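# Carry the long cardboard box to the far end shelf

## Task

Pick up the long cardboard box lying on the desk and set it down on any shelf in the final shelving section at the far end of the aisle (either side of the aisle is fine). It has to rest directly on the shelf board, not on top of a carton, and no part of it may overhang the shelf's front edge. If the robot tips over or is left leaning, the task fails.

## Robot and tools

ROBOT. TidyBot++: a wheeled base (0.54 m long, 0.50 m wide, 0.38 m tall) on four driven casters, carrying one seven-joint arm that ends in a two-finger gripper. The arm's shoulder sits 0.12 m ahead of the base centre and 0.68 m above the floor. Two cameras: base_camera, fixed on the base, and wrist_camera, which looks along the hand. The arm begins folded with the hand pointing down. Folded, it reaches up to 0.08 m past the base front and up to 1.15 m high.

FRAMES. All positions are in metres. Base frame: origin on the floor below the base centre, x forward, y left, z up; it travels with the robot. Odometry frame: wherever the base frame was when the scene began. hand_pose is reported in the base frame as x, y, z plus a quaternion qw, qx, qy, qz. It marks the midpoint of the closed finger pads. The hand's own z axis runs out along the fingers, and the fingers open and close along its y axis.

move. This tool sends one action and returns the state, plus images from the cameras named in "cameras" ("base_camera", "wrist_camera" or "all"; [] for none). An action can include any of the following, and all of its parts start at once:
- base: a dict of relative offsets, measured from where the base is when the command begins. translate_m is metres forward (negative means backward), range -2 to 2. strafe_m is metres sideways, left positive, -2 to 2. rotate_rad is a turn in radians, counter-clockwise seen from above positive, -6.3 to 6.3. Translate and strafe together drive along one straight line.
- joints: absolute angles in radians, keyed by name. joint_1_rad (any angle; positive turns the arm clockwise seen from above, the opposite sense to heading), joint_2_rad (shoulder, -2.249 to 2.249, 0 means upper arm vertical), joint_3_rad (any angle), joint_4_rad (elbow, -2.579 to 2.579, 0 means straight), joint_5_rad (any angle), joint_6_rad (wrist, -2.099 to 2.099), joint_7_rad (any angle; at 1.57 with the hand down, the fingers open toward the robot's left and right). gripper_pos is also an absolute setting, from 0 (fully open, about 85 mm between pads) to 1 (closed). The gap is roughly 85 x (1 - gripper_pos) mm. Joints that accept any angle go the short way round, so turn them in steps smaller than half a turn.
- target: one list of seven numbers [x, y, z, qw, qx, qy, qz]. It is an absolute hand pose in the base frame, in metres, in the same layout as hand_pose. When target is used, joints may contain only gripper_pos.
- speeds: caps for this action only. translate_m and strafe_m from 0.05 to 0.5 m/s (give the cap under only one of them when both are used), rotate_rad from 0.1 to 1.57 rad/s, gripper_pos from 0.234 to 0.993 per s.
- min_time_s: the shortest duration, 0.1 to 8 s, for each arm motion in the action.
- blocking: true (default) waits until everything has come to rest. false returns within about half a second while the motion keeps going.
A move with no action only reports the state and images.

wait(seconds 0 to 10, cameras) lets time pass without giving new commands. It ends early once motions have settled. stop(cameras) brakes every motion you have commanded. zoom_image(camera, region [x0, y0, x1, y1] in image pixels, origin at top-left, no more than 504 wide and 504 high) enlarges part of the newest image from that camera. read_manual gives licence texts only. finished_scene(scene = the current scene's number) ends the scene for good; make no further call in that reply.

RESULTS. base_odometry gives x, y and heading in the odometry frame, based on wheel turns only, so slipping shows up as travel. base_tilt is in degrees. hand_pose is where the hand is, and hand_target is where it would be if every joint reached its target. joint_positions. motor_effort is a percentage of maximum, with the peak of the last action in brackets. base_status, joint_status and hand_status: "moving", "done", "off_target" (resting short of the target, possibly still pushing), "not_followed" (targets held back, e.g. by the self-collision check), and the stops "contact_stop", "time_out", "torque_fault", "limit_stop_at_motor_heat". on_its_own lists things the robot did without being told. "ARM HIT", "MOTOR HOT" and "OVER-TEMPERATURE FAULT" are warnings. If a call is refused, or an unplanned stop shows up, the remaining move, wait and finished_scene calls in that reply are skipped.

ACCURACY. After a target finishes, the hand usually ends within about 3 cm. To correct it, shift the next target by (wanted position - hand_pose). To keep a loaded hand where it is, send hand_target again, not hand_pose. A held load makes the arm sag. Do not command a joint to its current reading while holding something. With the hand pointing down, it can rise to about 0.94 m only when close to the base. Gripper: when the fingers meet an object early, the status reads off_target and they keep squeezing. Close slowly on the box. If an object nearly fills the full opening, it reads narrower than it really is.

AVOID. Do not drive or turn while the arm is snagged on shelving or the desk: that can tip the robot. Do not reach far out or swing the arm sideways while it is extended close to furniture. Avoid hard impacts that cause torque faults, letting the box fall or releasing it while it is still moving, gripping it hard while it still rests on the desk, and holding loads stretched out for a long time (motor heat). Lower the box gently onto the shelf, set it back from the front edge, open the gripper, and then withdraw.

Each tool is called in YAML: its name, and indented under it one key for each argument.

## Session

move:
  cameras: ["all"]

Scene clock: 0.00 s.
base_odometry: x=+0.000 y=+0.000 heading=+0.000
base_tilt: forward=-0.4 right=-0.1
base_status: not commanded
joint_positions: joint_1_rad=-0.039 joint_2_rad=-0.358 joint_3_rad=+3.129 joint_4_rad=-2.547 joint_5_rad=+0.016 joint_6_rad=-0.881 joint_7_rad=+1.599 gripper_pos=+0.002
joint_status: not commanded
motor_effort: joint_1_rad=+0 joint_2_rad=+0 joint_3_rad=+0 joint_4_rad=+12 joint_5_rad=+0 joint_6_rad=+1 joint_7_rad=+0
hand_pose: x=+0.2497 y=+0.0037 z=+0.5830 quat_wxyz=(+0.008, +0.998, +0.044, +0.036) (m; base frame)
hand_target: x=+0.2490 y=+0.0037 z=+0.5826 quat_wxyz=(+0.008, +0.998, +0.044, +0.035) (m; base frame)
hand_status: not commanded
pictures: base_camera, wrist_camera
Images, in order (width x height): base_camera 644x364, wrist_camera 644x476.

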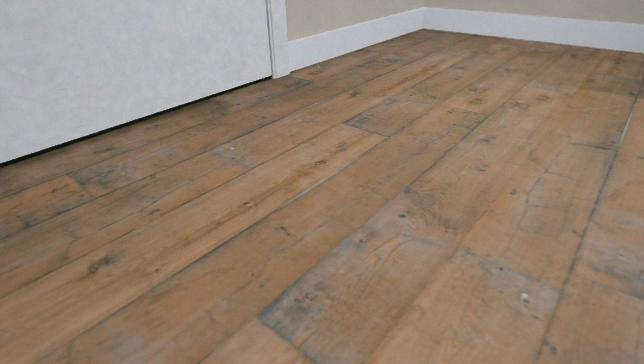

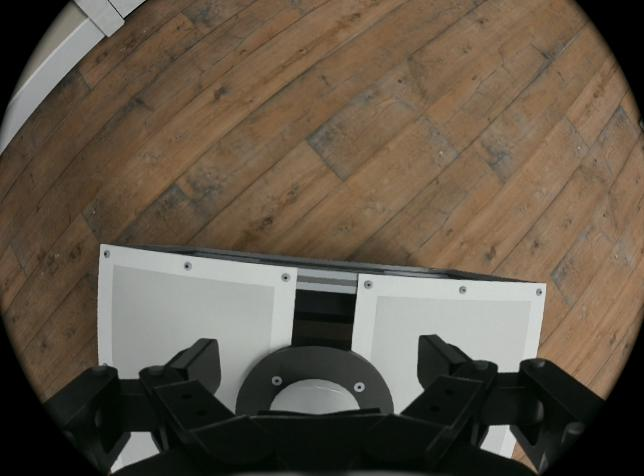

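move:
  joints: {"joint_6_rad": 0.55}
  cameras: ["all"]

move:
  base: {"rotate_rad": 1.2}
  cameras: ["all"]

move:
  base: {"rotate_rad": 1.2}
  cameras: ["all"]

move:
  base: {"rotate_rad": 1.2}
  cameras: ["all"]

move:
  base: {"rotate_rad": 1.2}
  cameras: ["all"]

Scene clock: 8.87 s.
move: done
base_odometry: x=+0.000 y=+0.000 heading=+0.000
base_tilt: forward=-0.4 right=-0.1
base_status: not commanded
joint_positions: joint_1_rad=-0.039 joint_2_rad=-0.358 joint_3_rad=+3.129 joint_4_rad=-2.547 joint_5_rad=+0.016 joint_6_rad=+0.505 joint_7_rad=+1.599 gripper_pos=+0.002
joint_status: all done
motor_effort: joint_1_rad=+0(1) joint_2_rad=-6(6) joint_3_rad=+0(0) joint_4_rad=+16(17) joint_5_rad=+0(0) joint_6_rad=+10(10) joint_7_rad=+1(1)
hand_pose: x=+0.5361 y=+0.0259 z=+0.8581 quat_wxyz=(-0.004, +0.745, +0.039, +0.666)
hand_target: x=+0.5371 y=+0.0262 z=+0.8711 quat_wxyz=(-0.005, +0.731, +0.038, +0.682)
hand_status: not commanded
pictures: base_camera, wrist_camera
Images, in order (width x height): base_camera 644x364, wrist_camera 644x476.

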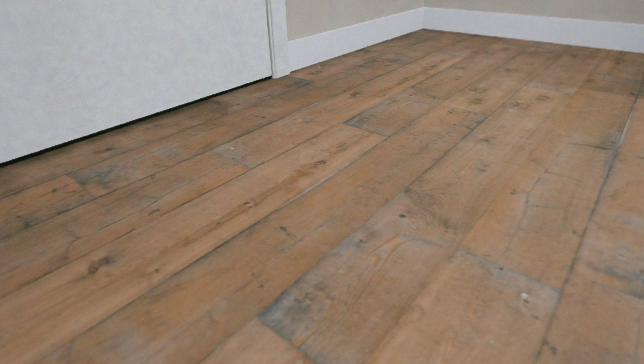

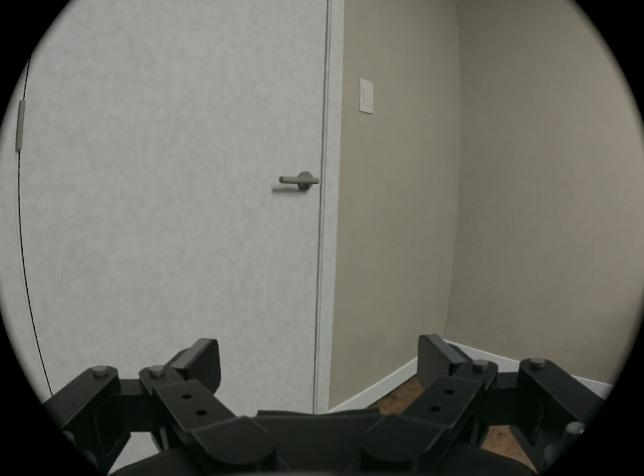

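Scene clock: 10.90 s.
move: done
base_odometry: x=+0.000 y=+0.000 heading=+1.199
base_tilt: forward=-0.4 right=-0.1
base_status: done
joint_positions: joint_1_rad=-0.039 joint_2_rad=-0.358 joint_3_rad=+3.128 joint_4_rad=-2.547 joint_5_rad=+0.016 joint_6_rad=+0.505 joint_7_rad=+1.599 gripper_pos=+0.002
joint_status: not commanded
motor_effort: joint_1_rad=+1(2) joint_2_rad=-6(7) joint_3_rad=+0(1) joint_4_rad=+16(17) joint_5_rad=+0(1) joint_6_rad=+9(10) joint_7_rad=+1(1)
hand_pose: x=+0.5361 y=+0.0261 z=+0.8581 quat_wxyz=(-0.004, +0.745, +0.039, +0.666)
hand_target: x=+0.5371 y=+0.0262 z=+0.8711 quat_wxyz=(-0.005, +0.731, +0.038, +0.682)
hand_status: not commanded
pictures: base_camera, wrist_camera
Images, in order (width x height): base_camera 644x364, wrist_camera 644x476.

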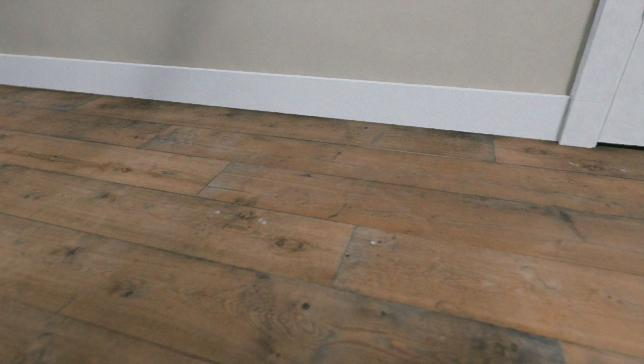

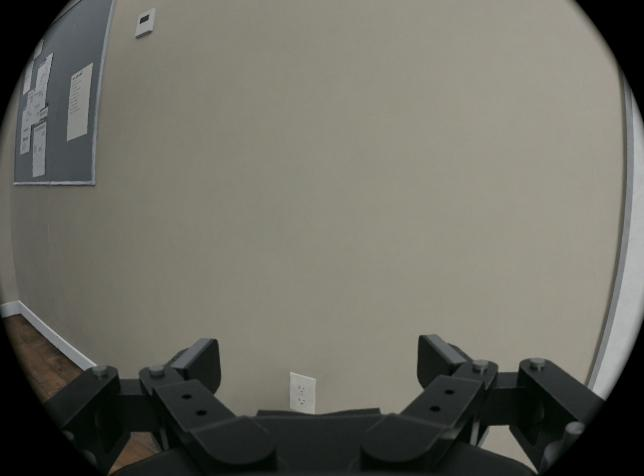

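Scene clock: 12.93 s.
move: done
base_odometry: x=+0.000 y=+0.000 heading=+2.399
base_tilt: forward=-0.4 right=-0.1
base_status: done
joint_positions: joint_1_rad=-0.039 joint_2_rad=-0.358 joint_3_rad=+3.128 joint_4_rad=-2.547 joint_5_rad=+0.016 joint_6_rad=+0.505 joint_7_rad=+1.599 gripper_pos=+0.002
joint_status: not commanded
motor_effort: joint_1_rad=+0(2) joint_2_rad=-6(6) joint_3_rad=+0(1) joint_4_rad=+16(17) joint_5_rad=+0(1) joint_6_rad=+9(10) joint_7_rad=+1(1)
hand_pose: x=+0.5361 y=+0.0262 z=+0.8581 quat_wxyz=(-0.004, +0.745, +0.039, +0.666)
hand_target: x=+0.5371 y=+0.0262 z=+0.8711 quat_wxyz=(-0.005, +0.731, +0.038, +0.682)
hand_status: not commanded
pictures: base_camera, wrist_camera
Images, in order (width x height): base_camera 644x364, wrist_camera 644x476.

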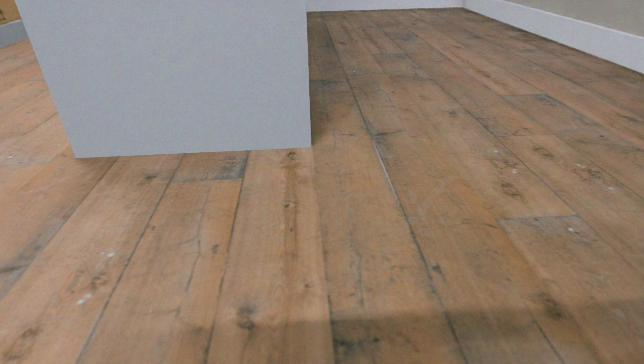

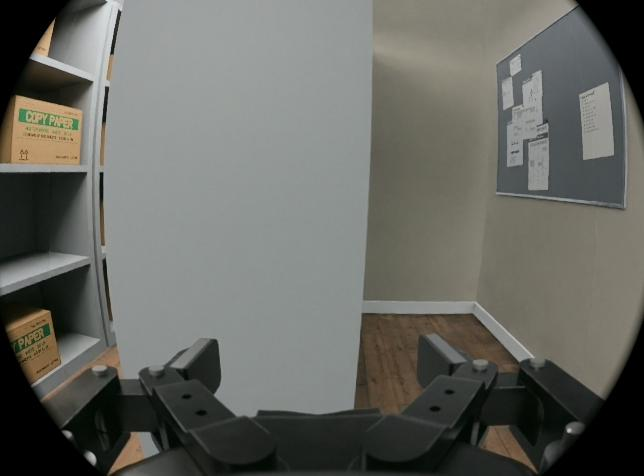

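Scene clock: 14.97 s.
move: done
base_odometry: x=+0.000 y=+0.000 heading=-2.685
base_tilt: forward=-0.4 right=-0.1
base_status: done
joint_positions: joint_1_rad=-0.039 joint_2_rad=-0.358 joint_3_rad=+3.128 joint_4_rad=-2.547 joint_5_rad=+0.016 joint_6_rad=+0.505 joint_7_rad=+1.599 gripper_pos=+0.002
joint_status: not commanded
motor_effort: joint_1_rad=+0(1) joint_2_rad=-6(6) joint_3_rad=+0(1) joint_4_rad=+16(17) joint_5_rad=+0(1) joint_6_rad=+10(10) joint_7_rad=+0(1)
hand_pose: x=+0.5361 y=+0.0263 z=+0.8581 quat_wxyz=(-0.004, +0.745, +0.039, +0.666)
hand_target: x=+0.5371 y=+0.0262 z=+0.8711 quat_wxyz=(-0.005, +0.731, +0.038, +0.682)
hand_status: not commanded
pictures: base_camera, wrist_camera
Images, in order (width x height): base_camera 644x364, wrist_camera 644x476.

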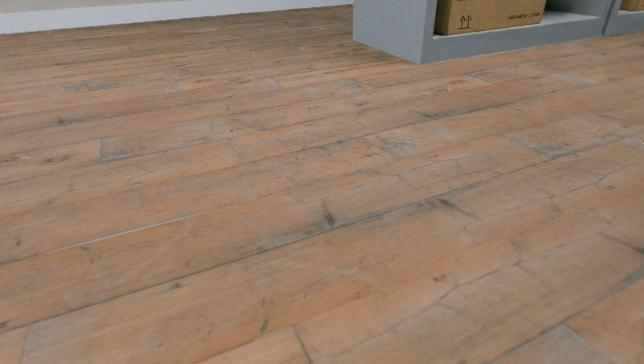

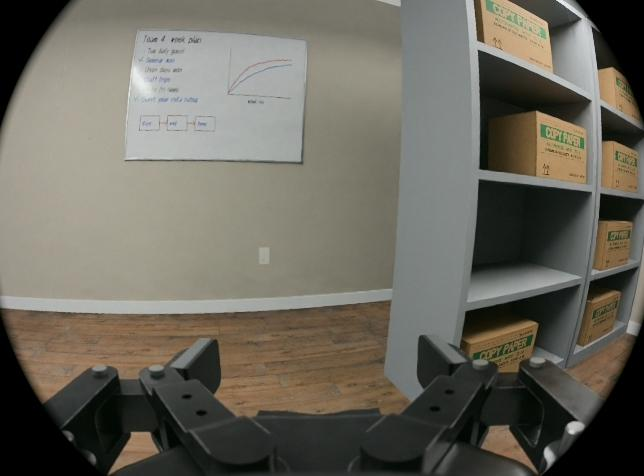

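Scene clock: 17.00 s.
move: done
base_odometry: x=+0.000 y=+0.000 heading=-1.486
base_tilt: forward=-0.4 right=-0.1
base_status: done
joint_positions: joint_1_rad=-0.039 joint_2_rad=-0.358 joint_3_rad=+3.128 joint_4_rad=-2.547 joint_5_rad=+0.016 joint_6_rad=+0.505 joint_7_rad=+1.599 gripper_pos=+0.002
joint_status: not commanded
motor_effort: joint_1_rad=+1(2) joint_2_rad=-5(6) joint_3_rad=+0(1) joint_4_rad=+16(17) joint_5_rad=+0(1) joint_6_rad=+9(10) joint_7_rad=+1(1)
hand_pose: x=+0.5361 y=+0.0264 z=+0.8581 quat_wxyz=(-0.004, +0.745, +0.039, +0.666)
hand_target: x=+0.5371 y=+0.0262 z=+0.8711 quat_wxyz=(-0.005, +0.731, +0.038, +0.682)
hand_status: not commanded
pictures: base_camera, wrist_camera
Images, in order (width x height): base_camera 644x364, wrist_camera 644x476.

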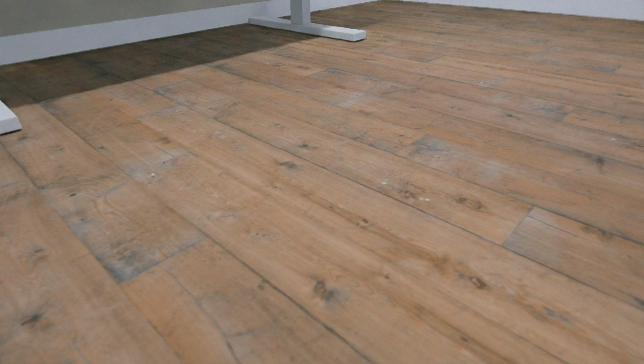

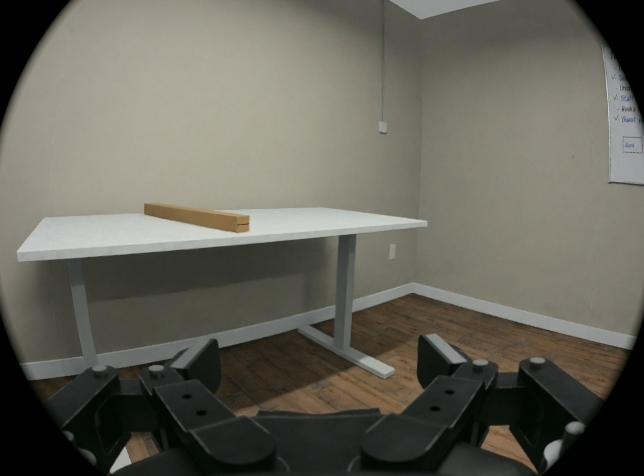

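move:
  base: {"rotate_rad": -1.656}
  cameras: ["all"]

zoom_image:
  camera: "wrist_camera"
  region: [100, 50, 550, 400]

Scene clock: 26.17 s.
move: done
base_odometry: x=+0.000 y=+0.000 heading=-3.141
base_tilt: forward=-0.4 right=-0.1
base_status: done
joint_positions: joint_1_rad=-0.039 joint_2_rad=-0.358 joint_3_rad=+3.129 joint_4_rad=-2.547 joint_5_rad=+0.016 joint_6_rad=+0.506 joint_7_rad=+1.599 gripper_pos=+0.002
joint_status: not commanded
motor_effort: joint_1_rad=+0(2) joint_2_rad=-5(6) joint_3_rad=+0(1) joint_4_rad=+16(17) joint_5_rad=+0(1) joint_6_rad=+9(10) joint_7_rad=+1(1)
hand_pose: x=+0.5361 y=+0.0260 z=+0.8582 quat_wxyz=(-0.004, +0.745, +0.039, +0.666)
hand_target: x=+0.5371 y=+0.0262 z=+0.8711 quat_wxyz=(-0.005, +0.731, +0.038, +0.682)
hand_status: not commanded
pictures: base_camera, wrist_camera
Images, in order (width x height): base_camera 644x364, wrist_camera 644x476.

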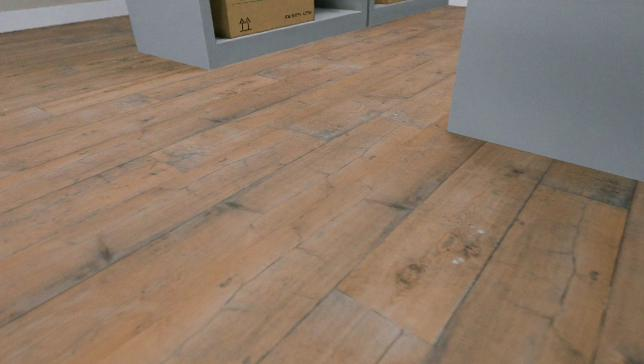

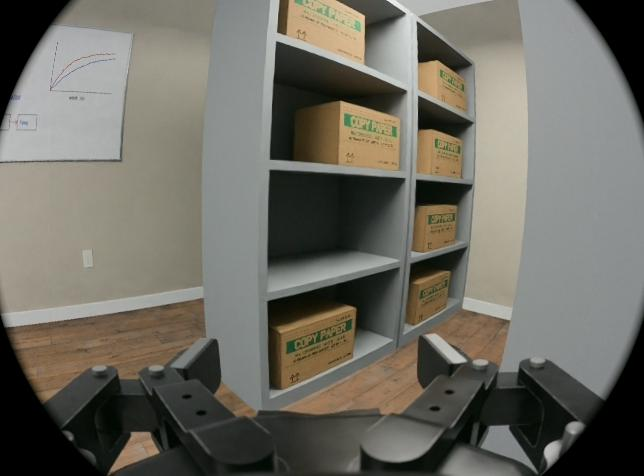

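Scaled by 1.120.

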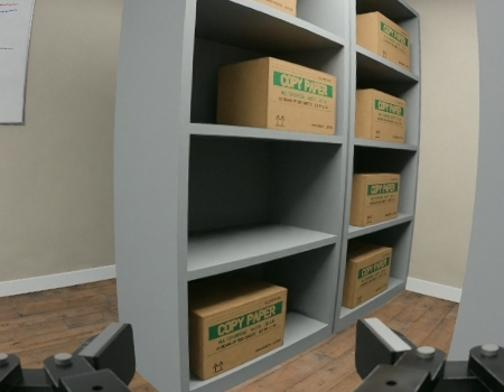

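move:
  base: {"translate_m": 0.685, "strafe_m": 0.588, "rotate_rad": -0.638}
  cameras: ["all"]

zoom_image:
  camera: "wrist_camera"
  region: [100, 0, 550, 400]

Scene clock: 63.27 s.
move: done
base_odometry: x=-0.685 y=-0.588 heading=+2.503
base_tilt: forward=-0.4 right=-0.1
base_status: done
joint_positions: joint_1_rad=-0.039 joint_2_rad=-0.358 joint_3_rad=+3.127 joint_4_rad=-2.547 joint_5_rad=+0.016 joint_6_rad=+0.506 joint_7_rad=+1.599 gripper_pos=+0.002
joint_status: not commanded
motor_effort: joint_1_rad=+0(2) joint_2_rad=-5(7) joint_3_rad=+0(2) joint_4_rad=+17(17) joint_5_rad=+0(1) joint_6_rad=+9(10) joint_7_rad=+1(1)
hand_pose: x=+0.5360 y=+0.0267 z=+0.8582 quat_wxyz=(-0.005, +0.745, +0.040, +0.666)
hand_target: x=+0.5371 y=+0.0262 z=+0.8711 quat_wxyz=(-0.005, +0.731, +0.038, +0.682)
hand_status: not commanded
pictures: base_camera, wrist_camera
Images, in order (width x height): base_camera 644x364, wrist_camera 644x476.

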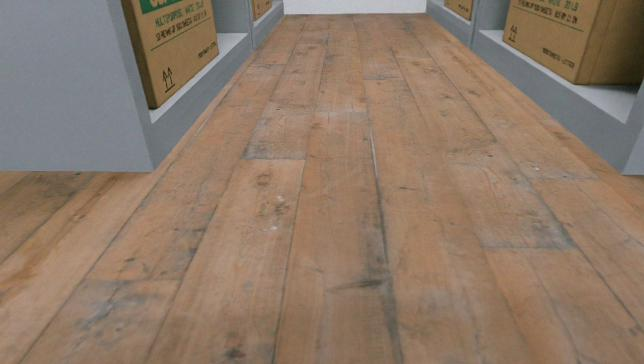

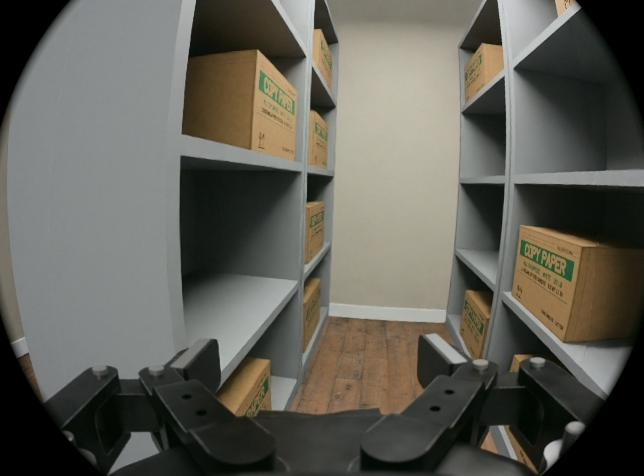

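Scaled by 1.120.

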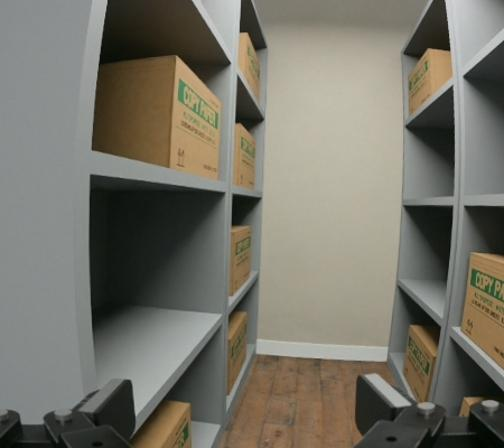

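zoom_image:
  camera: "base_camera"
  region: [70, 0, 350, 180]

zoom_image:
  camera: "base_camera"
  region: [364, 0, 644, 180]

zoom_image:
  camera: "wrist_camera"
  region: [420, 100, 560, 380]

Scaled by 1.800.

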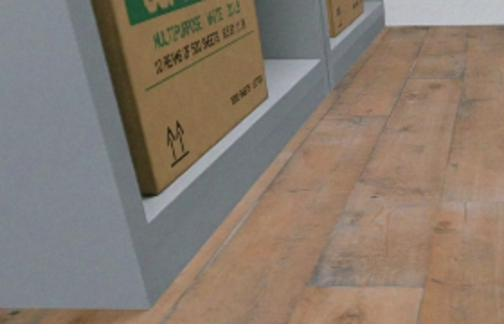

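Scaled by 1.800.

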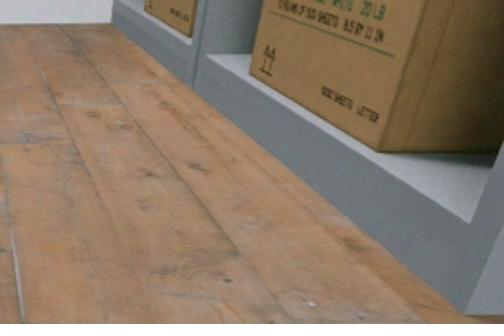

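Scaled by 1.800.

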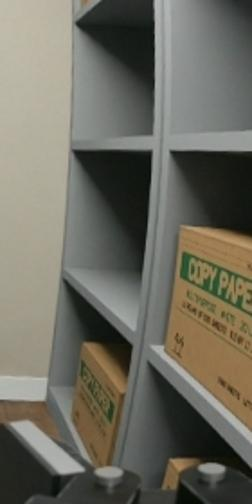

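move:
  base: {"translate_m": -0.5, "strafe_m": 0.14, "rotate_rad": 3.095}
  joints: {"joint_2_rad": 0.0, "joint_4_rad": -1.4, "joint_6_rad": -0.87}
  cameras: ["all"]

Scene clock: 144.63 s.
move: done
base_odometry: x=-0.367 y=-0.999 heading=-0.685
base_tilt: forward=-0.4 right=-0.1
base_status: done
joint_positions: joint_1_rad=-0.038 joint_2_rad=-0.010 joint_3_rad=+3.128 joint_4_rad=-1.432 joint_5_rad=+0.016 joint_6_rad=-0.813 joint_7_rad=+1.599 gripper_pos=+0.002
joint_status: all done
motor_effort: joint_1_rad=+0(3) joint_2_rad=-18(21) joint_3_rad=-1(3) joint_4_rad=+17(19) joint_5_rad=+0(1) joint_6_rad=+7(10) joint_7_rad=+1(1)
hand_pose: x=+0.6701 y=+0.0261 z=+0.9570 quat_wxyz=(+0.003, +0.898, +0.038, +0.438)
hand_target: x=+0.6663 y=+0.0260 z=+0.9557 quat_wxyz=(+0.003, +0.906, +0.038, +0.422)
hand_status: not commanded
pictures: base_camera, wrist_camera
Images, in order (width x height): base_camera 644x364, wrist_camera 644x476.

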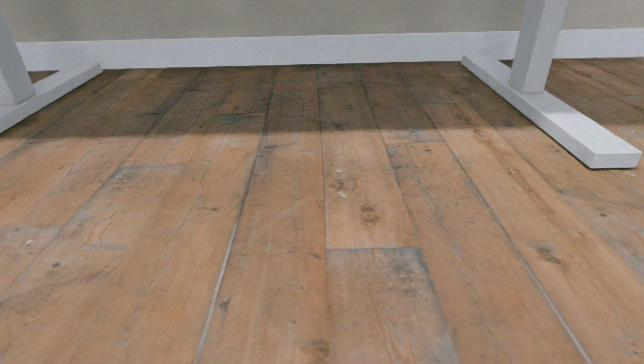

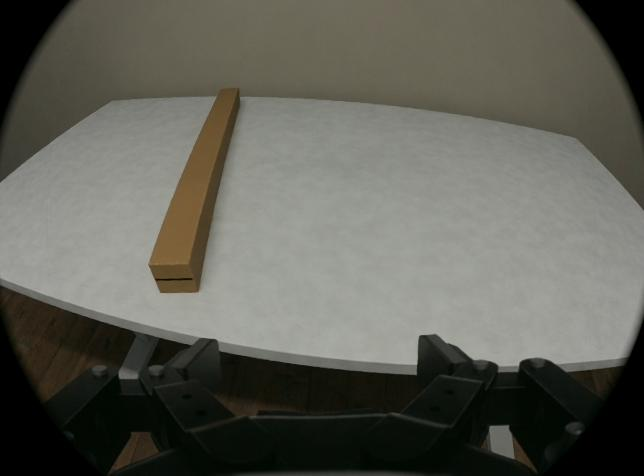

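move:
  base: {"translate_m": 0.3, "strafe_m": 0.22}
  cameras: ["all"]

Scene clock: 160.97 s.
move: done
base_odometry: x=+0.005 y=-1.018 heading=-0.685
base_tilt: forward=-0.3 right=-0.1
base_status: done
joint_positions: joint_1_rad=-0.038 joint_2_rad=-0.005 joint_3_rad=+3.128 joint_4_rad=-1.431 joint_5_rad=+0.016 joint_6_rad=-0.815 joint_7_rad=+1.599 gripper_pos=+0.002
joint_status: not commanded
motor_effort: joint_1_rad=+0(2) joint_2_rad=-18(21) joint_3_rad=+0(2) joint_4_rad=+18(19) joint_5_rad=+0(1) joint_6_rad=+7(8) joint_7_rad=+1(2)
hand_pose: x=+0.6712 y=+0.0263 z=+0.9544 quat_wxyz=(+0.003, +0.900, +0.038, +0.435)
hand_target: x=+0.6663 y=+0.0260 z=+0.9557 quat_wxyz=(+0.003, +0.906, +0.038, +0.422)
hand_status: not commanded
pictures: base_camera, wrist_camera
Images, in order (width x height): base_camera 644x364, wrist_camera 644x476.

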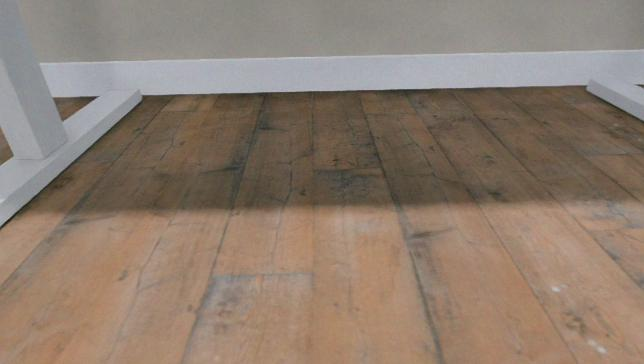

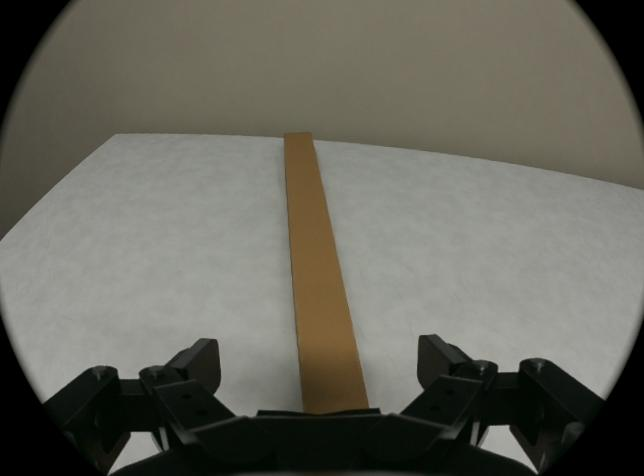

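move:
  joints: {"joint_1_rad": -0.07, "joint_2_rad": 0.332, "joint_4_rad": -0.8755, "joint_6_rad": -1.934, "joint_7_rad": 1.649}
  cameras: ["all"]

Scene clock: 185.23 s.
move: done
base_odometry: x=+0.005 y=-1.018 heading=-0.685
base_tilt: forward=-0.3 right=-0.1
base_status: not commanded
joint_positions: joint_1_rad=-0.050 joint_2_rad=+0.306 joint_3_rad=+3.128 joint_4_rad=-0.907 joint_5_rad=+0.016 joint_6_rad=-1.886 joint_7_rad=+1.613 gripper_pos=+0.002
joint_status: all done
motor_effort: joint_1_rad=+1(1) joint_2_rad=-24(25) joint_3_rad=-1(1) joint_4_rad=+14(18) joint_5_rad=+0(0) joint_6_rad=+0(8) joint_7_rad=+0(2)
hand_pose: x=+0.5527 y=+0.0232 z=+0.8822 quat_wxyz=(+0.005, +0.999, +0.050, +0.021)
hand_target: x=+0.5487 y=+0.0312 z=+0.8801 quat_wxyz=(+0.005, +0.997, +0.077, +0.000)
hand_status: not commanded
pictures: base_camera, wrist_camera
Images, in order (width x height): base_camera 644x364, wrist_camera 644x476.

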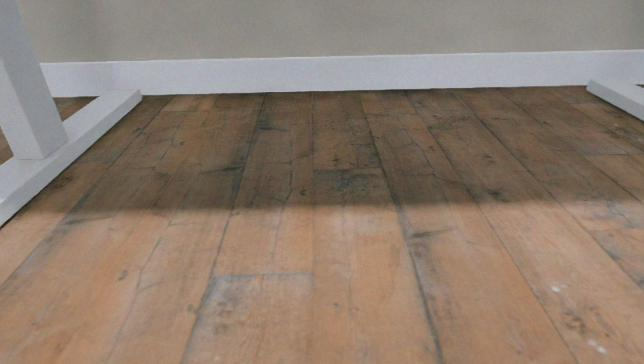

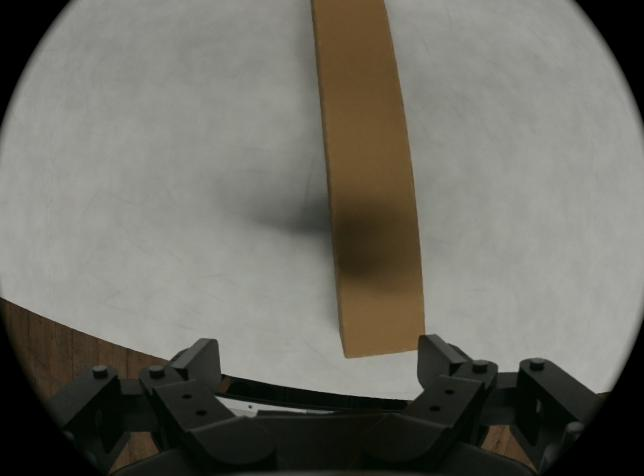

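move:
  base: {"translate_m": 0.27}
  speeds: {"translate_m": 0.2}
  cameras: []

move:
  joints: {"joint_1_rad": -0.1, "joint_2_rad": 0.585, "joint_4_rad": -0.735, "joint_6_rad": -1.85, "joint_7_rad": 1.7}
  min_time_s: 2
  cameras: ["all"]

Scene clock: 200.47 s.
move: done
base_odometry: x=+0.214 y=-1.189 heading=-0.685
base_tilt: forward=-0.3 right=-0.1
base_status: done
joint_positions: joint_1_rad=-0.052 joint_2_rad=+0.321 joint_3_rad=+3.128 joint_4_rad=-0.904 joint_5_rad=+0.016 joint_6_rad=-1.896 joint_7_rad=+1.613 gripper_pos=+0.002
joint_status: not commanded
motor_effort: joint_1_rad=+1(1) joint_2_rad=-24(28) joint_3_rad=-1(1) joint_4_rad=+13(15) joint_5_rad=+0(1) joint_6_rad=+1(3) joint_7_rad=+1(1)
hand_pose: x=+0.5532 y=+0.0239 z=+0.8762 quat_wxyz=(+0.005, +0.999, +0.051, +0.010)
hand_target: x=+0.5487 y=+0.0312 z=+0.8801 quat_wxyz=(+0.005, +0.997, +0.077, +0.000)
hand_status: not commanded

Scene clock: 202.77 s.
move: done
base_odometry: x=+0.214 y=-1.189 heading=-0.685
base_tilt: forward=-0.4 right=-0.1
base_status: not commanded
joint_positions: joint_1_rad=-0.078 joint_2_rad=+0.544 joint_3_rad=+3.128 joint_4_rad=-0.767 joint_5_rad=+0.016 joint_6_rad=-1.890 joint_7_rad=+1.656 gripper_pos=+0.002
joint_status: all done
motor_effort: joint_1_rad=+0(1) joint_2_rad=-28(31) joint_3_rad=-1(1) joint_4_rad=+13(15) joint_5_rad=+0(0) joint_6_rad=-1(2) joint_7_rad=+0(2)
hand_pose: x=+0.6204 y=+0.0409 z=+0.8121 quat_wxyz=(+0.004, +0.996, +0.085, -0.029)
hand_target: x=+0.6441 y=+0.0540 z=+0.7996 quat_wxyz=(+0.004, +0.993, +0.118, -0.014)
hand_status: not commanded
pictures: base_camera, wrist_camera
Images, in order (width x height): base_camera 644x364, wrist_camera 644x476.

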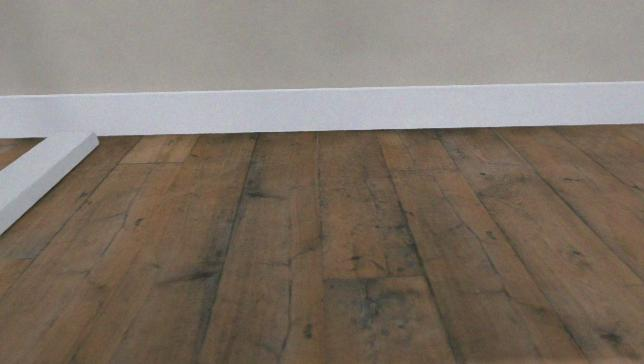

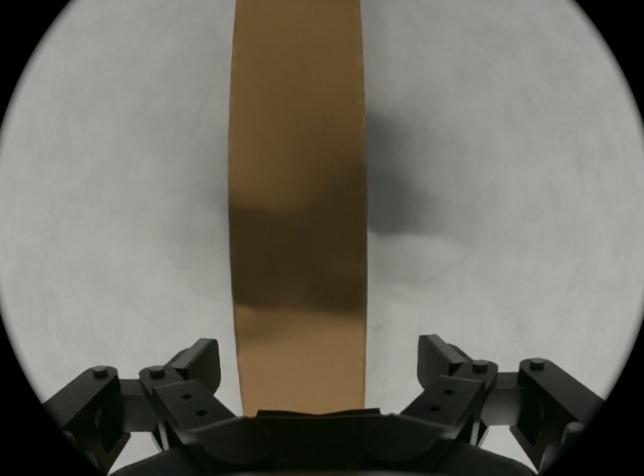

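move:
  joints: {"gripper_pos": 0.34}
  speeds: {"gripper_pos": 0.234}
  cameras: ["wrist_camera"]

Scene clock: 219.57 s.
move: done
base_odometry: x=+0.214 y=-1.189 heading=-0.685
base_tilt: forward=-0.4 right=-0.1
base_status: not commanded
joint_positions: joint_1_rad=-0.079 joint_2_rad=+0.544 joint_3_rad=+3.128 joint_4_rad=-0.766 joint_5_rad=+0.016 joint_6_rad=-1.890 joint_7_rad=+1.656 gripper_pos=+0.339
joint_status: all done
motor_effort: joint_1_rad=+0(1) joint_2_rad=-28(28) joint_3_rad=-1(1) joint_4_rad=+13(14) joint_5_rad=+0(1) joint_6_rad=+0(1) joint_7_rad=+0(1)
hand_pose: x=+0.6204 y=+0.0410 z=+0.8123 quat_wxyz=(+0.004, +0.996, +0.086, -0.029)
hand_target: x=+0.6441 y=+0.0540 z=+0.7996 quat_wxyz=(+0.004, +0.993, +0.118, -0.014)
hand_status: not commanded
Images, in order (width x height): wrist_camera 644x476.

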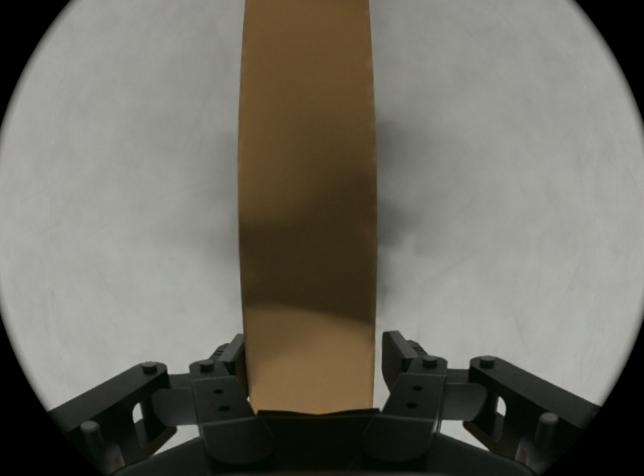

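move:
  joints: {"gripper_pos": 0.37}
  speeds: {"gripper_pos": 0.234}
  cameras: ["wrist_camera"]

move:
  joints: {"gripper_pos": 0.385}
  speeds: {"gripper_pos": 0.234}
  cameras: ["wrist_camera"]

Scene clock: 223.57 s.
move: done
base_odometry: x=+0.214 y=-1.189 heading=-0.685
base_tilt: forward=-0.4 right=-0.1
base_status: not commanded
joint_positions: joint_1_rad=-0.079 joint_2_rad=+0.544 joint_3_rad=+3.128 joint_4_rad=-0.766 joint_5_rad=+0.016 joint_6_rad=-1.890 joint_7_rad=+1.656 gripper_pos=+0.371
joint_status: all done
motor_effort: joint_1_rad=+0(1) joint_2_rad=-28(28) joint_3_rad=-1(1) joint_4_rad=+14(14) joint_5_rad=+0(1) joint_6_rad=+0(1) joint_7_rad=+1(1)
hand_pose: x=+0.6204 y=+0.0410 z=+0.8123 quat_wxyz=(+0.004, +0.996, +0.086, -0.029)
hand_target: x=+0.6441 y=+0.0540 z=+0.7996 quat_wxyz=(+0.004, +0.993, +0.118, -0.014)
hand_status: not commanded
Images, in order (width x height): wrist_camera 644x476.

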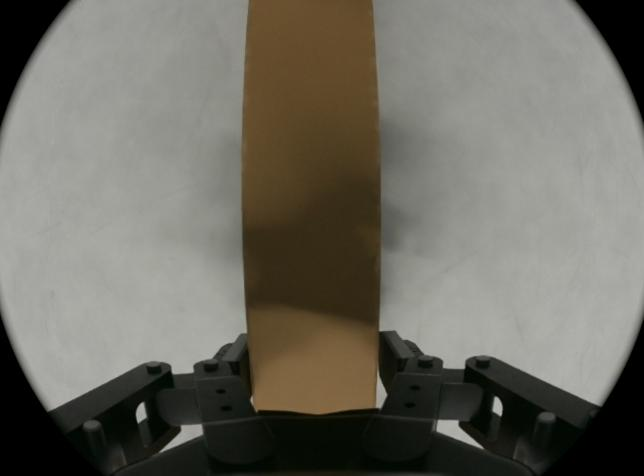

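Scene clock: 224.20 s.
move: done
base_odometry: x=+0.214 y=-1.189 heading=-0.685
base_tilt: forward=-0.4 right=-0.1
base_status: not commanded
joint_positions: joint_1_rad=-0.079 joint_2_rad=+0.544 joint_3_rad=+3.128 joint_4_rad=-0.766 joint_5_rad=+0.016 joint_6_rad=-1.890 joint_7_rad=+1.656 gripper_pos=+0.383
joint_status: all done
motor_effort: joint_1_rad=+0(1) joint_2_rad=-28(28) joint_3_rad=-1(1) joint_4_rad=+13(14) joint_5_rad=+0(1) joint_6_rad=-1(1) joint_7_rad=+1(1)
hand_pose: x=+0.6204 y=+0.0410 z=+0.8123 quat_wxyz=(+0.004, +0.996, +0.086, -0.029)
hand_target: x=+0.6441 y=+0.0540 z=+0.7996 quat_wxyz=(+0.004, +0.993, +0.118, -0.014)
hand_status: not commanded
Images, in order (width x height): wrist_camera 644x476.

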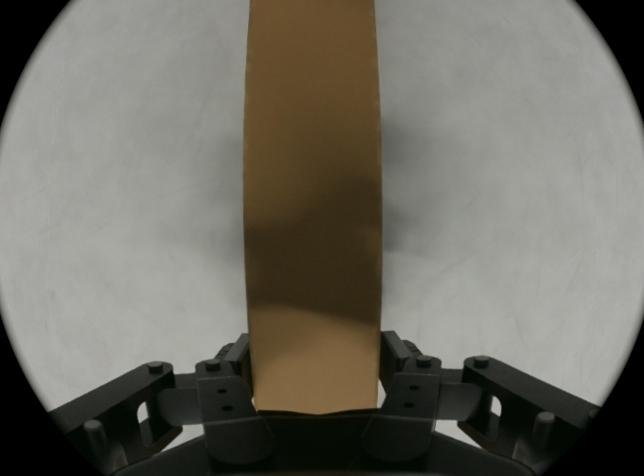

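move:
  joints: {"gripper_pos": 0.395}
  speeds: {"gripper_pos": 0.234}
  cameras: []

move:
  joints: {"gripper_pos": 0.405}
  speeds: {"gripper_pos": 0.234}
  cameras: []

move:
  joints: {"gripper_pos": 0.415}
  speeds: {"gripper_pos": 0.234}
  cameras: ["wrist_camera"]

Scene clock: 227.50 s.
move: done
base_odometry: x=+0.214 y=-1.189 heading=-0.685
base_tilt: forward=-0.3 right=-0.1
base_status: not commanded
joint_positions: joint_1_rad=-0.079 joint_2_rad=+0.544 joint_3_rad=+3.128 joint_4_rad=-0.766 joint_5_rad=+0.016 joint_6_rad=-1.890 joint_7_rad=+1.656 gripper_pos=+0.395
joint_status: all done
motor_effort: joint_1_rad=-1(1) joint_2_rad=-27(28) joint_3_rad=-1(1) joint_4_rad=+13(14) joint_5_rad=+0(1) joint_6_rad=+0(1) joint_7_rad=+1(1)
hand_pose: x=+0.6204 y=+0.0410 z=+0.8123 quat_wxyz=(+0.004, +0.996, +0.086, -0.029)
hand_target: x=+0.6441 y=+0.0540 z=+0.7996 quat_wxyz=(+0.004, +0.993, +0.118, -0.014)
hand_status: not commanded

Scene clock: 228.13 s.
move: done
base_odometry: x=+0.214 y=-1.189 heading=-0.685
base_tilt: forward=-0.4 right=-0.1
base_status: not commanded
joint_positions: joint_1_rad=-0.079 joint_2_rad=+0.544 joint_3_rad=+3.128 joint_4_rad=-0.766 joint_5_rad=+0.016 joint_6_rad=-1.890 joint_7_rad=+1.656 gripper_pos=+0.403
joint_status: all done
motor_effort: joint_1_rad=+0(1) joint_2_rad=-28(28) joint_3_rad=-1(1) joint_4_rad=+14(14) joint_5_rad=+0(1) joint_6_rad=-1(1) joint_7_rad=+1(1)
hand_pose: x=+0.6204 y=+0.0410 z=+0.8123 quat_wxyz=(+0.004, +0.996, +0.086, -0.029)
hand_target: x=+0.6441 y=+0.0540 z=+0.7996 quat_wxyz=(+0.004, +0.993, +0.118, -0.014)
hand_status: not commanded

Scene clock: 228.77 s.
move: done
base_odometry: x=+0.214 y=-1.189 heading=-0.685
base_tilt: forward=-0.4 right=-0.1
base_status: not commanded
joint_positions: joint_1_rad=-0.079 joint_2_rad=+0.544 joint_3_rad=+3.128 joint_4_rad=-0.766 joint_5_rad=+0.016 joint_6_rad=-1.890 joint_7_rad=+1.656 gripper_pos=+0.415
joint_status: all done
motor_effort: joint_1_rad=+0(1) joint_2_rad=-27(28) joint_3_rad=-1(1) joint_4_rad=+13(14) joint_5_rad=+0(1) joint_6_rad=+0(1) joint_7_rad=+0(1)
hand_pose: x=+0.6205 y=+0.0410 z=+0.8123 quat_wxyz=(+0.004, +0.996, +0.086, -0.029)
hand_target: x=+0.6441 y=+0.0540 z=+0.7996 quat_wxyz=(+0.004, +0.993, +0.118, -0.014)
hand_status: not commanded
Images, in order (width x height): wrist_camera 644x476.

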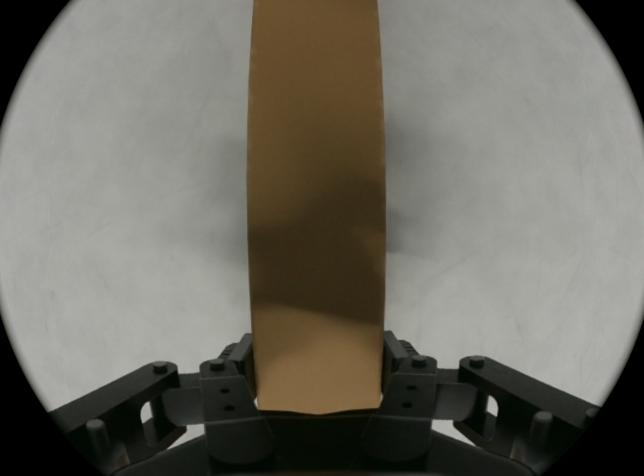

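move:
  joints: {"gripper_pos": 0.425}
  speeds: {"gripper_pos": 0.234}
  cameras: []

move:
  joints: {"gripper_pos": 0.435}
  speeds: {"gripper_pos": 0.234}
  cameras: []

move:
  joints: {"gripper_pos": 0.445}
  speeds: {"gripper_pos": 0.234}
  cameras: ["wrist_camera"]

Scene clock: 232.43 s.
move: done
base_odometry: x=+0.214 y=-1.189 heading=-0.685
base_tilt: forward=-0.4 right=-0.1
base_status: not commanded
joint_positions: joint_1_rad=-0.079 joint_2_rad=+0.544 joint_3_rad=+3.128 joint_4_rad=-0.766 joint_5_rad=+0.016 joint_6_rad=-1.890 joint_7_rad=+1.656 gripper_pos=+0.423
joint_status: all done
motor_effort: joint_1_rad=+0(1) joint_2_rad=-27(28) joint_3_rad=-1(1) joint_4_rad=+14(14) joint_5_rad=+0(0) joint_6_rad=+0(1) joint_7_rad=+1(1)
hand_pose: x=+0.6205 y=+0.0410 z=+0.8123 quat_wxyz=(+0.004, +0.996, +0.086, -0.029)
hand_target: x=+0.6441 y=+0.0540 z=+0.7996 quat_wxyz=(+0.004, +0.993, +0.118, -0.014)
hand_status: not commanded

Scene clock: 233.07 s.
move: done
base_odometry: x=+0.214 y=-1.189 heading=-0.685
base_tilt: forward=-0.3 right=-0.1
base_status: not commanded
joint_positions: joint_1_rad=-0.079 joint_2_rad=+0.544 joint_3_rad=+3.128 joint_4_rad=-0.766 joint_5_rad=+0.016 joint_6_rad=-1.890 joint_7_rad=+1.656 gripper_pos=+0.435
joint_status: all done
motor_effort: joint_1_rad=+0(1) joint_2_rad=-28(28) joint_3_rad=-1(1) joint_4_rad=+13(14) joint_5_rad=+0(0) joint_6_rad=+0(1) joint_7_rad=+0(1)
hand_pose: x=+0.6205 y=+0.0410 z=+0.8123 quat_wxyz=(+0.004, +0.996, +0.086, -0.029)
hand_target: x=+0.6441 y=+0.0540 z=+0.7996 quat_wxyz=(+0.004, +0.993, +0.118, -0.014)
hand_status: not commanded

Scene clock: 233.70 s.
move: done
base_odometry: x=+0.214 y=-1.189 heading=-0.685
base_tilt: forward=-0.4 right=-0.1
base_status: not commanded
joint_positions: joint_1_rad=-0.079 joint_2_rad=+0.544 joint_3_rad=+3.128 joint_4_rad=-0.766 joint_5_rad=+0.016 joint_6_rad=-1.890 joint_7_rad=+1.656 gripper_pos=+0.447
joint_status: all done
motor_effort: joint_1_rad=+0(1) joint_2_rad=-27(28) joint_3_rad=-1(1) joint_4_rad=+14(14) joint_5_rad=+0(0) joint_6_rad=+0(1) joint_7_rad=+1(1)
hand_pose: x=+0.6205 y=+0.0410 z=+0.8124 quat_wxyz=(+0.004, +0.996, +0.086, -0.029)
hand_target: x=+0.6441 y=+0.0540 z=+0.7996 quat_wxyz=(+0.004, +0.993, +0.118, -0.014)
hand_status: not commanded
Images, in order (width x height): wrist_camera 644x476.

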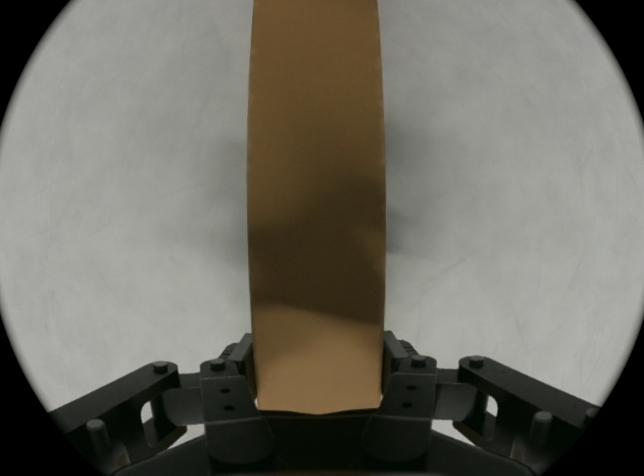

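move:
  joints: {"gripper_pos": 0.457}
  speeds: {"gripper_pos": 0.234}
  cameras: []

move:
  joints: {"gripper_pos": 0.467}
  speeds: {"gripper_pos": 0.234}
  cameras: []

move:
  joints: {"gripper_pos": 0.477}
  speeds: {"gripper_pos": 0.234}
  cameras: ["wrist_camera"]

Scene clock: 237.47 s.
move: done
base_odometry: x=+0.214 y=-1.189 heading=-0.685
base_tilt: forward=-0.4 right=-0.1
base_status: not commanded
joint_positions: joint_1_rad=-0.079 joint_2_rad=+0.544 joint_3_rad=+3.128 joint_4_rad=-0.765 joint_5_rad=+0.016 joint_6_rad=-1.890 joint_7_rad=+1.656 gripper_pos=+0.457
joint_status: all done
motor_effort: joint_1_rad=+0(1) joint_2_rad=-28(28) joint_3_rad=-1(1) joint_4_rad=+13(14) joint_5_rad=+0(0) joint_6_rad=+0(1) joint_7_rad=+1(1)
hand_pose: x=+0.6207 y=+0.0410 z=+0.8125 quat_wxyz=(+0.004, +0.996, +0.086, -0.029)
hand_target: x=+0.6441 y=+0.0540 z=+0.7996 quat_wxyz=(+0.004, +0.993, +0.118, -0.014)
hand_status: not commanded

Scene clock: 238.30 s.
move: done
base_odometry: x=+0.214 y=-1.189 heading=-0.685
base_tilt: forward=-0.4 right=-0.1
base_status: not commanded
joint_positions: joint_1_rad=-0.079 joint_2_rad=+0.544 joint_3_rad=+3.128 joint_4_rad=-0.765 joint_5_rad=+0.016 joint_6_rad=-1.890 joint_7_rad=+1.656 gripper_pos=+0.464
joint_status: all done
motor_effort: joint_1_rad=+0(1) joint_2_rad=-28(28) joint_3_rad=-1(1) joint_4_rad=+13(14) joint_5_rad=+0(0) joint_6_rad=+0(1) joint_7_rad=+0(1)
hand_pose: x=+0.6208 y=+0.0410 z=+0.8126 quat_wxyz=(+0.004, +0.996, +0.086, -0.029)
hand_target: x=+0.6441 y=+0.0540 z=+0.7996 quat_wxyz=(+0.004, +0.993, +0.118, -0.014)
hand_status: not commanded

Scene clock: 239.17 s.
move: done
base_odometry: x=+0.214 y=-1.189 heading=-0.685
base_tilt: forward=-0.4 right=-0.1
base_status: not commanded
joint_positions: joint_1_rad=-0.079 joint_2_rad=+0.544 joint_3_rad=+3.128 joint_4_rad=-0.764 joint_5_rad=+0.016 joint_6_rad=-1.890 joint_7_rad=+1.656 gripper_pos=+0.476
joint_status: all done
motor_effort: joint_1_rad=+0(1) joint_2_rad=-28(28) joint_3_rad=-1(1) joint_4_rad=+13(14) joint_5_rad=+0(0) joint_6_rad=+1(1) joint_7_rad=+1(1)
hand_pose: x=+0.6209 y=+0.0410 z=+0.8128 quat_wxyz=(+0.004, +0.996, +0.086, -0.028)
hand_target: x=+0.6441 y=+0.0540 z=+0.7996 quat_wxyz=(+0.004, +0.993, +0.118, -0.014)
hand_status: not commanded
Images, in order (width x height): wrist_camera 644x476.

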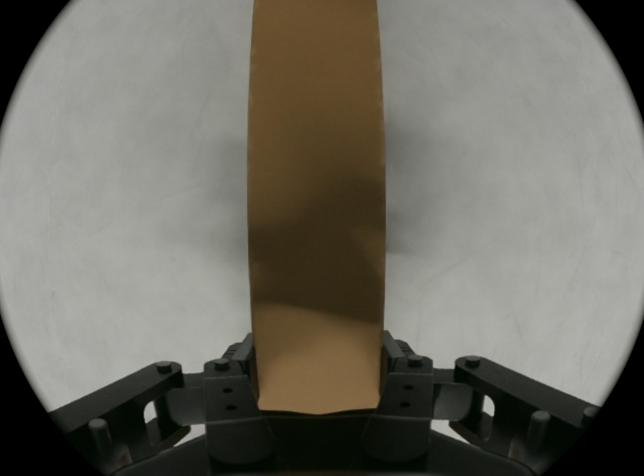

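move:
  joints: {"gripper_pos": 0.487}
  speeds: {"gripper_pos": 0.234}
  cameras: []

move:
  joints: {"gripper_pos": 0.497}
  speeds: {"gripper_pos": 0.234}
  cameras: ["wrist_camera"]

Scene clock: 245.97 s.
move: done
base_odometry: x=+0.214 y=-1.189 heading=-0.685
base_tilt: forward=-0.4 right=-0.1
base_status: not commanded
joint_positions: joint_1_rad=-0.079 joint_2_rad=+0.544 joint_3_rad=+3.128 joint_4_rad=-0.764 joint_5_rad=+0.016 joint_6_rad=-1.890 joint_7_rad=+1.656 gripper_pos=+0.484
joint_status: all done
motor_effort: joint_1_rad=+0(1) joint_2_rad=-27(27) joint_3_rad=-1(1) joint_4_rad=+13(14) joint_5_rad=+0(0) joint_6_rad=+1(1) joint_7_rad=+1(1)
hand_pose: x=+0.6210 y=+0.0410 z=+0.8129 quat_wxyz=(+0.004, +0.996, +0.086, -0.028)
hand_target: x=+0.6441 y=+0.0540 z=+0.7996 quat_wxyz=(+0.004, +0.993, +0.118, -0.014)
hand_status: not commanded

Scene clock: 247.00 s.
move: done
base_odometry: x=+0.214 y=-1.189 heading=-0.685
base_tilt: forward=-0.4 right=-0.1
base_status: not commanded
joint_positions: joint_1_rad=-0.079 joint_2_rad=+0.544 joint_3_rad=+3.128 joint_4_rad=-0.763 joint_5_rad=+0.016 joint_6_rad=-1.890 joint_7_rad=+1.656 gripper_pos=+0.496
joint_status: all done
motor_effort: joint_1_rad=+0(1) joint_2_rad=-26(27) joint_3_rad=-1(1) joint_4_rad=+13(14) joint_5_rad=+0(0) joint_6_rad=+1(1) joint_7_rad=+1(1)
hand_pose: x=+0.6212 y=+0.0411 z=+0.8131 quat_wxyz=(+0.004, +0.996, +0.086, -0.028)
hand_target: x=+0.6441 y=+0.0540 z=+0.7996 quat_wxyz=(+0.004, +0.993, +0.118, -0.014)
hand_status: not commanded
Images, in order (width x height): wrist_camera 644x476.

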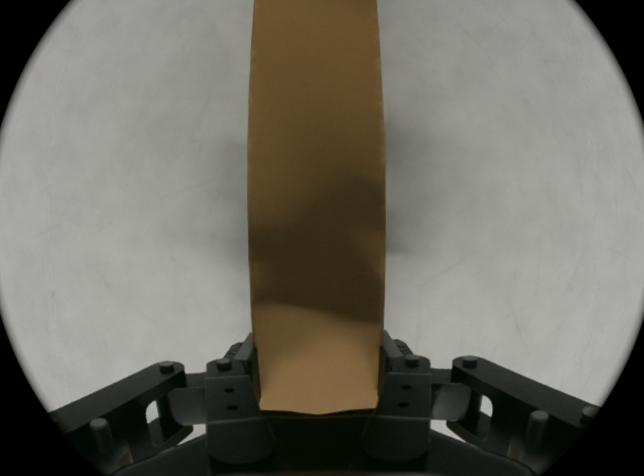

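move:
  joints: {"joint_2_rad": 0.5, "joint_4_rad": -0.71, "joint_6_rad": -1.94}
  min_time_s: 2
  cameras: ["wrist_camera"]

Scene clock: 256.60 s.
move: done
base_odometry: x=+0.214 y=-1.189 heading=-0.685
base_tilt: forward=-0.4 right=-0.1
base_status: not commanded
joint_positions: joint_1_rad=-0.079 joint_2_rad=+0.543 joint_3_rad=+3.128 joint_4_rad=-0.743 joint_5_rad=+0.016 joint_6_rad=-1.896 joint_7_rad=+1.657 gripper_pos=+0.496
joint_status: all done
motor_effort: joint_1_rad=-1(1) joint_2_rad=-29(29) joint_3_rad=-1(1) joint_4_rad=+14(15) joint_5_rad=+0(0) joint_6_rad=+0(2) joint_7_rad=+1(1)
hand_pose: x=+0.6237 y=+0.0413 z=+0.8192 quat_wxyz=(+0.004, +0.996, +0.086, -0.021)
hand_target: x=+0.6095 y=+0.0504 z=+0.8508 quat_wxyz=(+0.004, +0.993, +0.117, -0.004)
hand_status: not commanded
Images, in order (width x height): wrist_camera 644x476.

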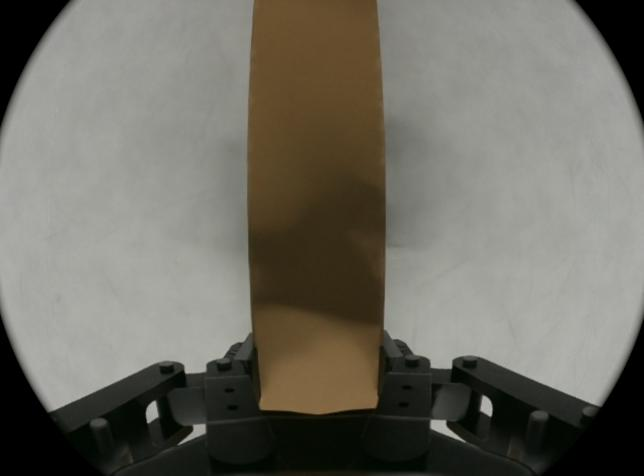

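move:
  joints: {"joint_2_rad": 0.42, "joint_4_rad": -0.74, "joint_6_rad": -1.98}
  min_time_s: 2
  cameras: ["wrist_camera"]

Scene clock: 268.17 s.
move: done
base_odometry: x=+0.214 y=-1.189 heading=-0.685
base_tilt: forward=-0.3 right=-0.1
base_status: not commanded
joint_positions: joint_1_rad=-0.080 joint_2_rad=+0.484 joint_3_rad=+3.128 joint_4_rad=-0.743 joint_5_rad=+0.016 joint_6_rad=-1.932 joint_7_rad=+1.658 gripper_pos=+0.496
joint_status: all done
motor_effort: joint_1_rad=+0(1) joint_2_rad=-30(33) joint_3_rad=-1(1) joint_4_rad=+14(15) joint_5_rad=+0(0) joint_6_rad=+0(2) joint_7_rad=+1(1)
hand_pose: x=+0.6035 y=+0.0404 z=+0.8489 quat_wxyz=(+0.004, +0.996, +0.087, -0.009)
hand_target: x=+0.5767 y=+0.0470 z=+0.8803 quat_wxyz=(+0.005, +0.993, +0.117, +0.001)
hand_status: not commanded
Images, in order (width x height): wrist_camera 644x476.

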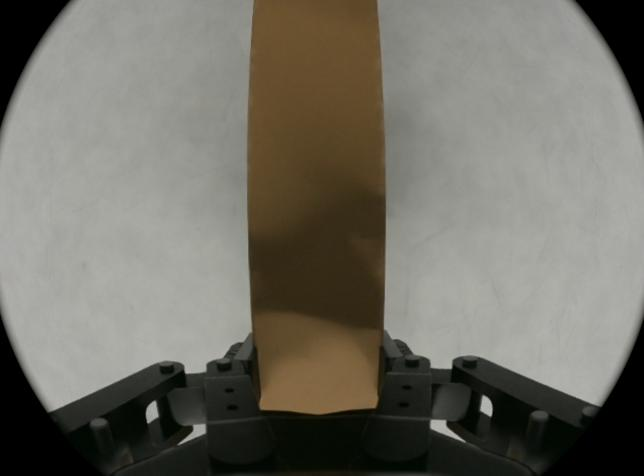

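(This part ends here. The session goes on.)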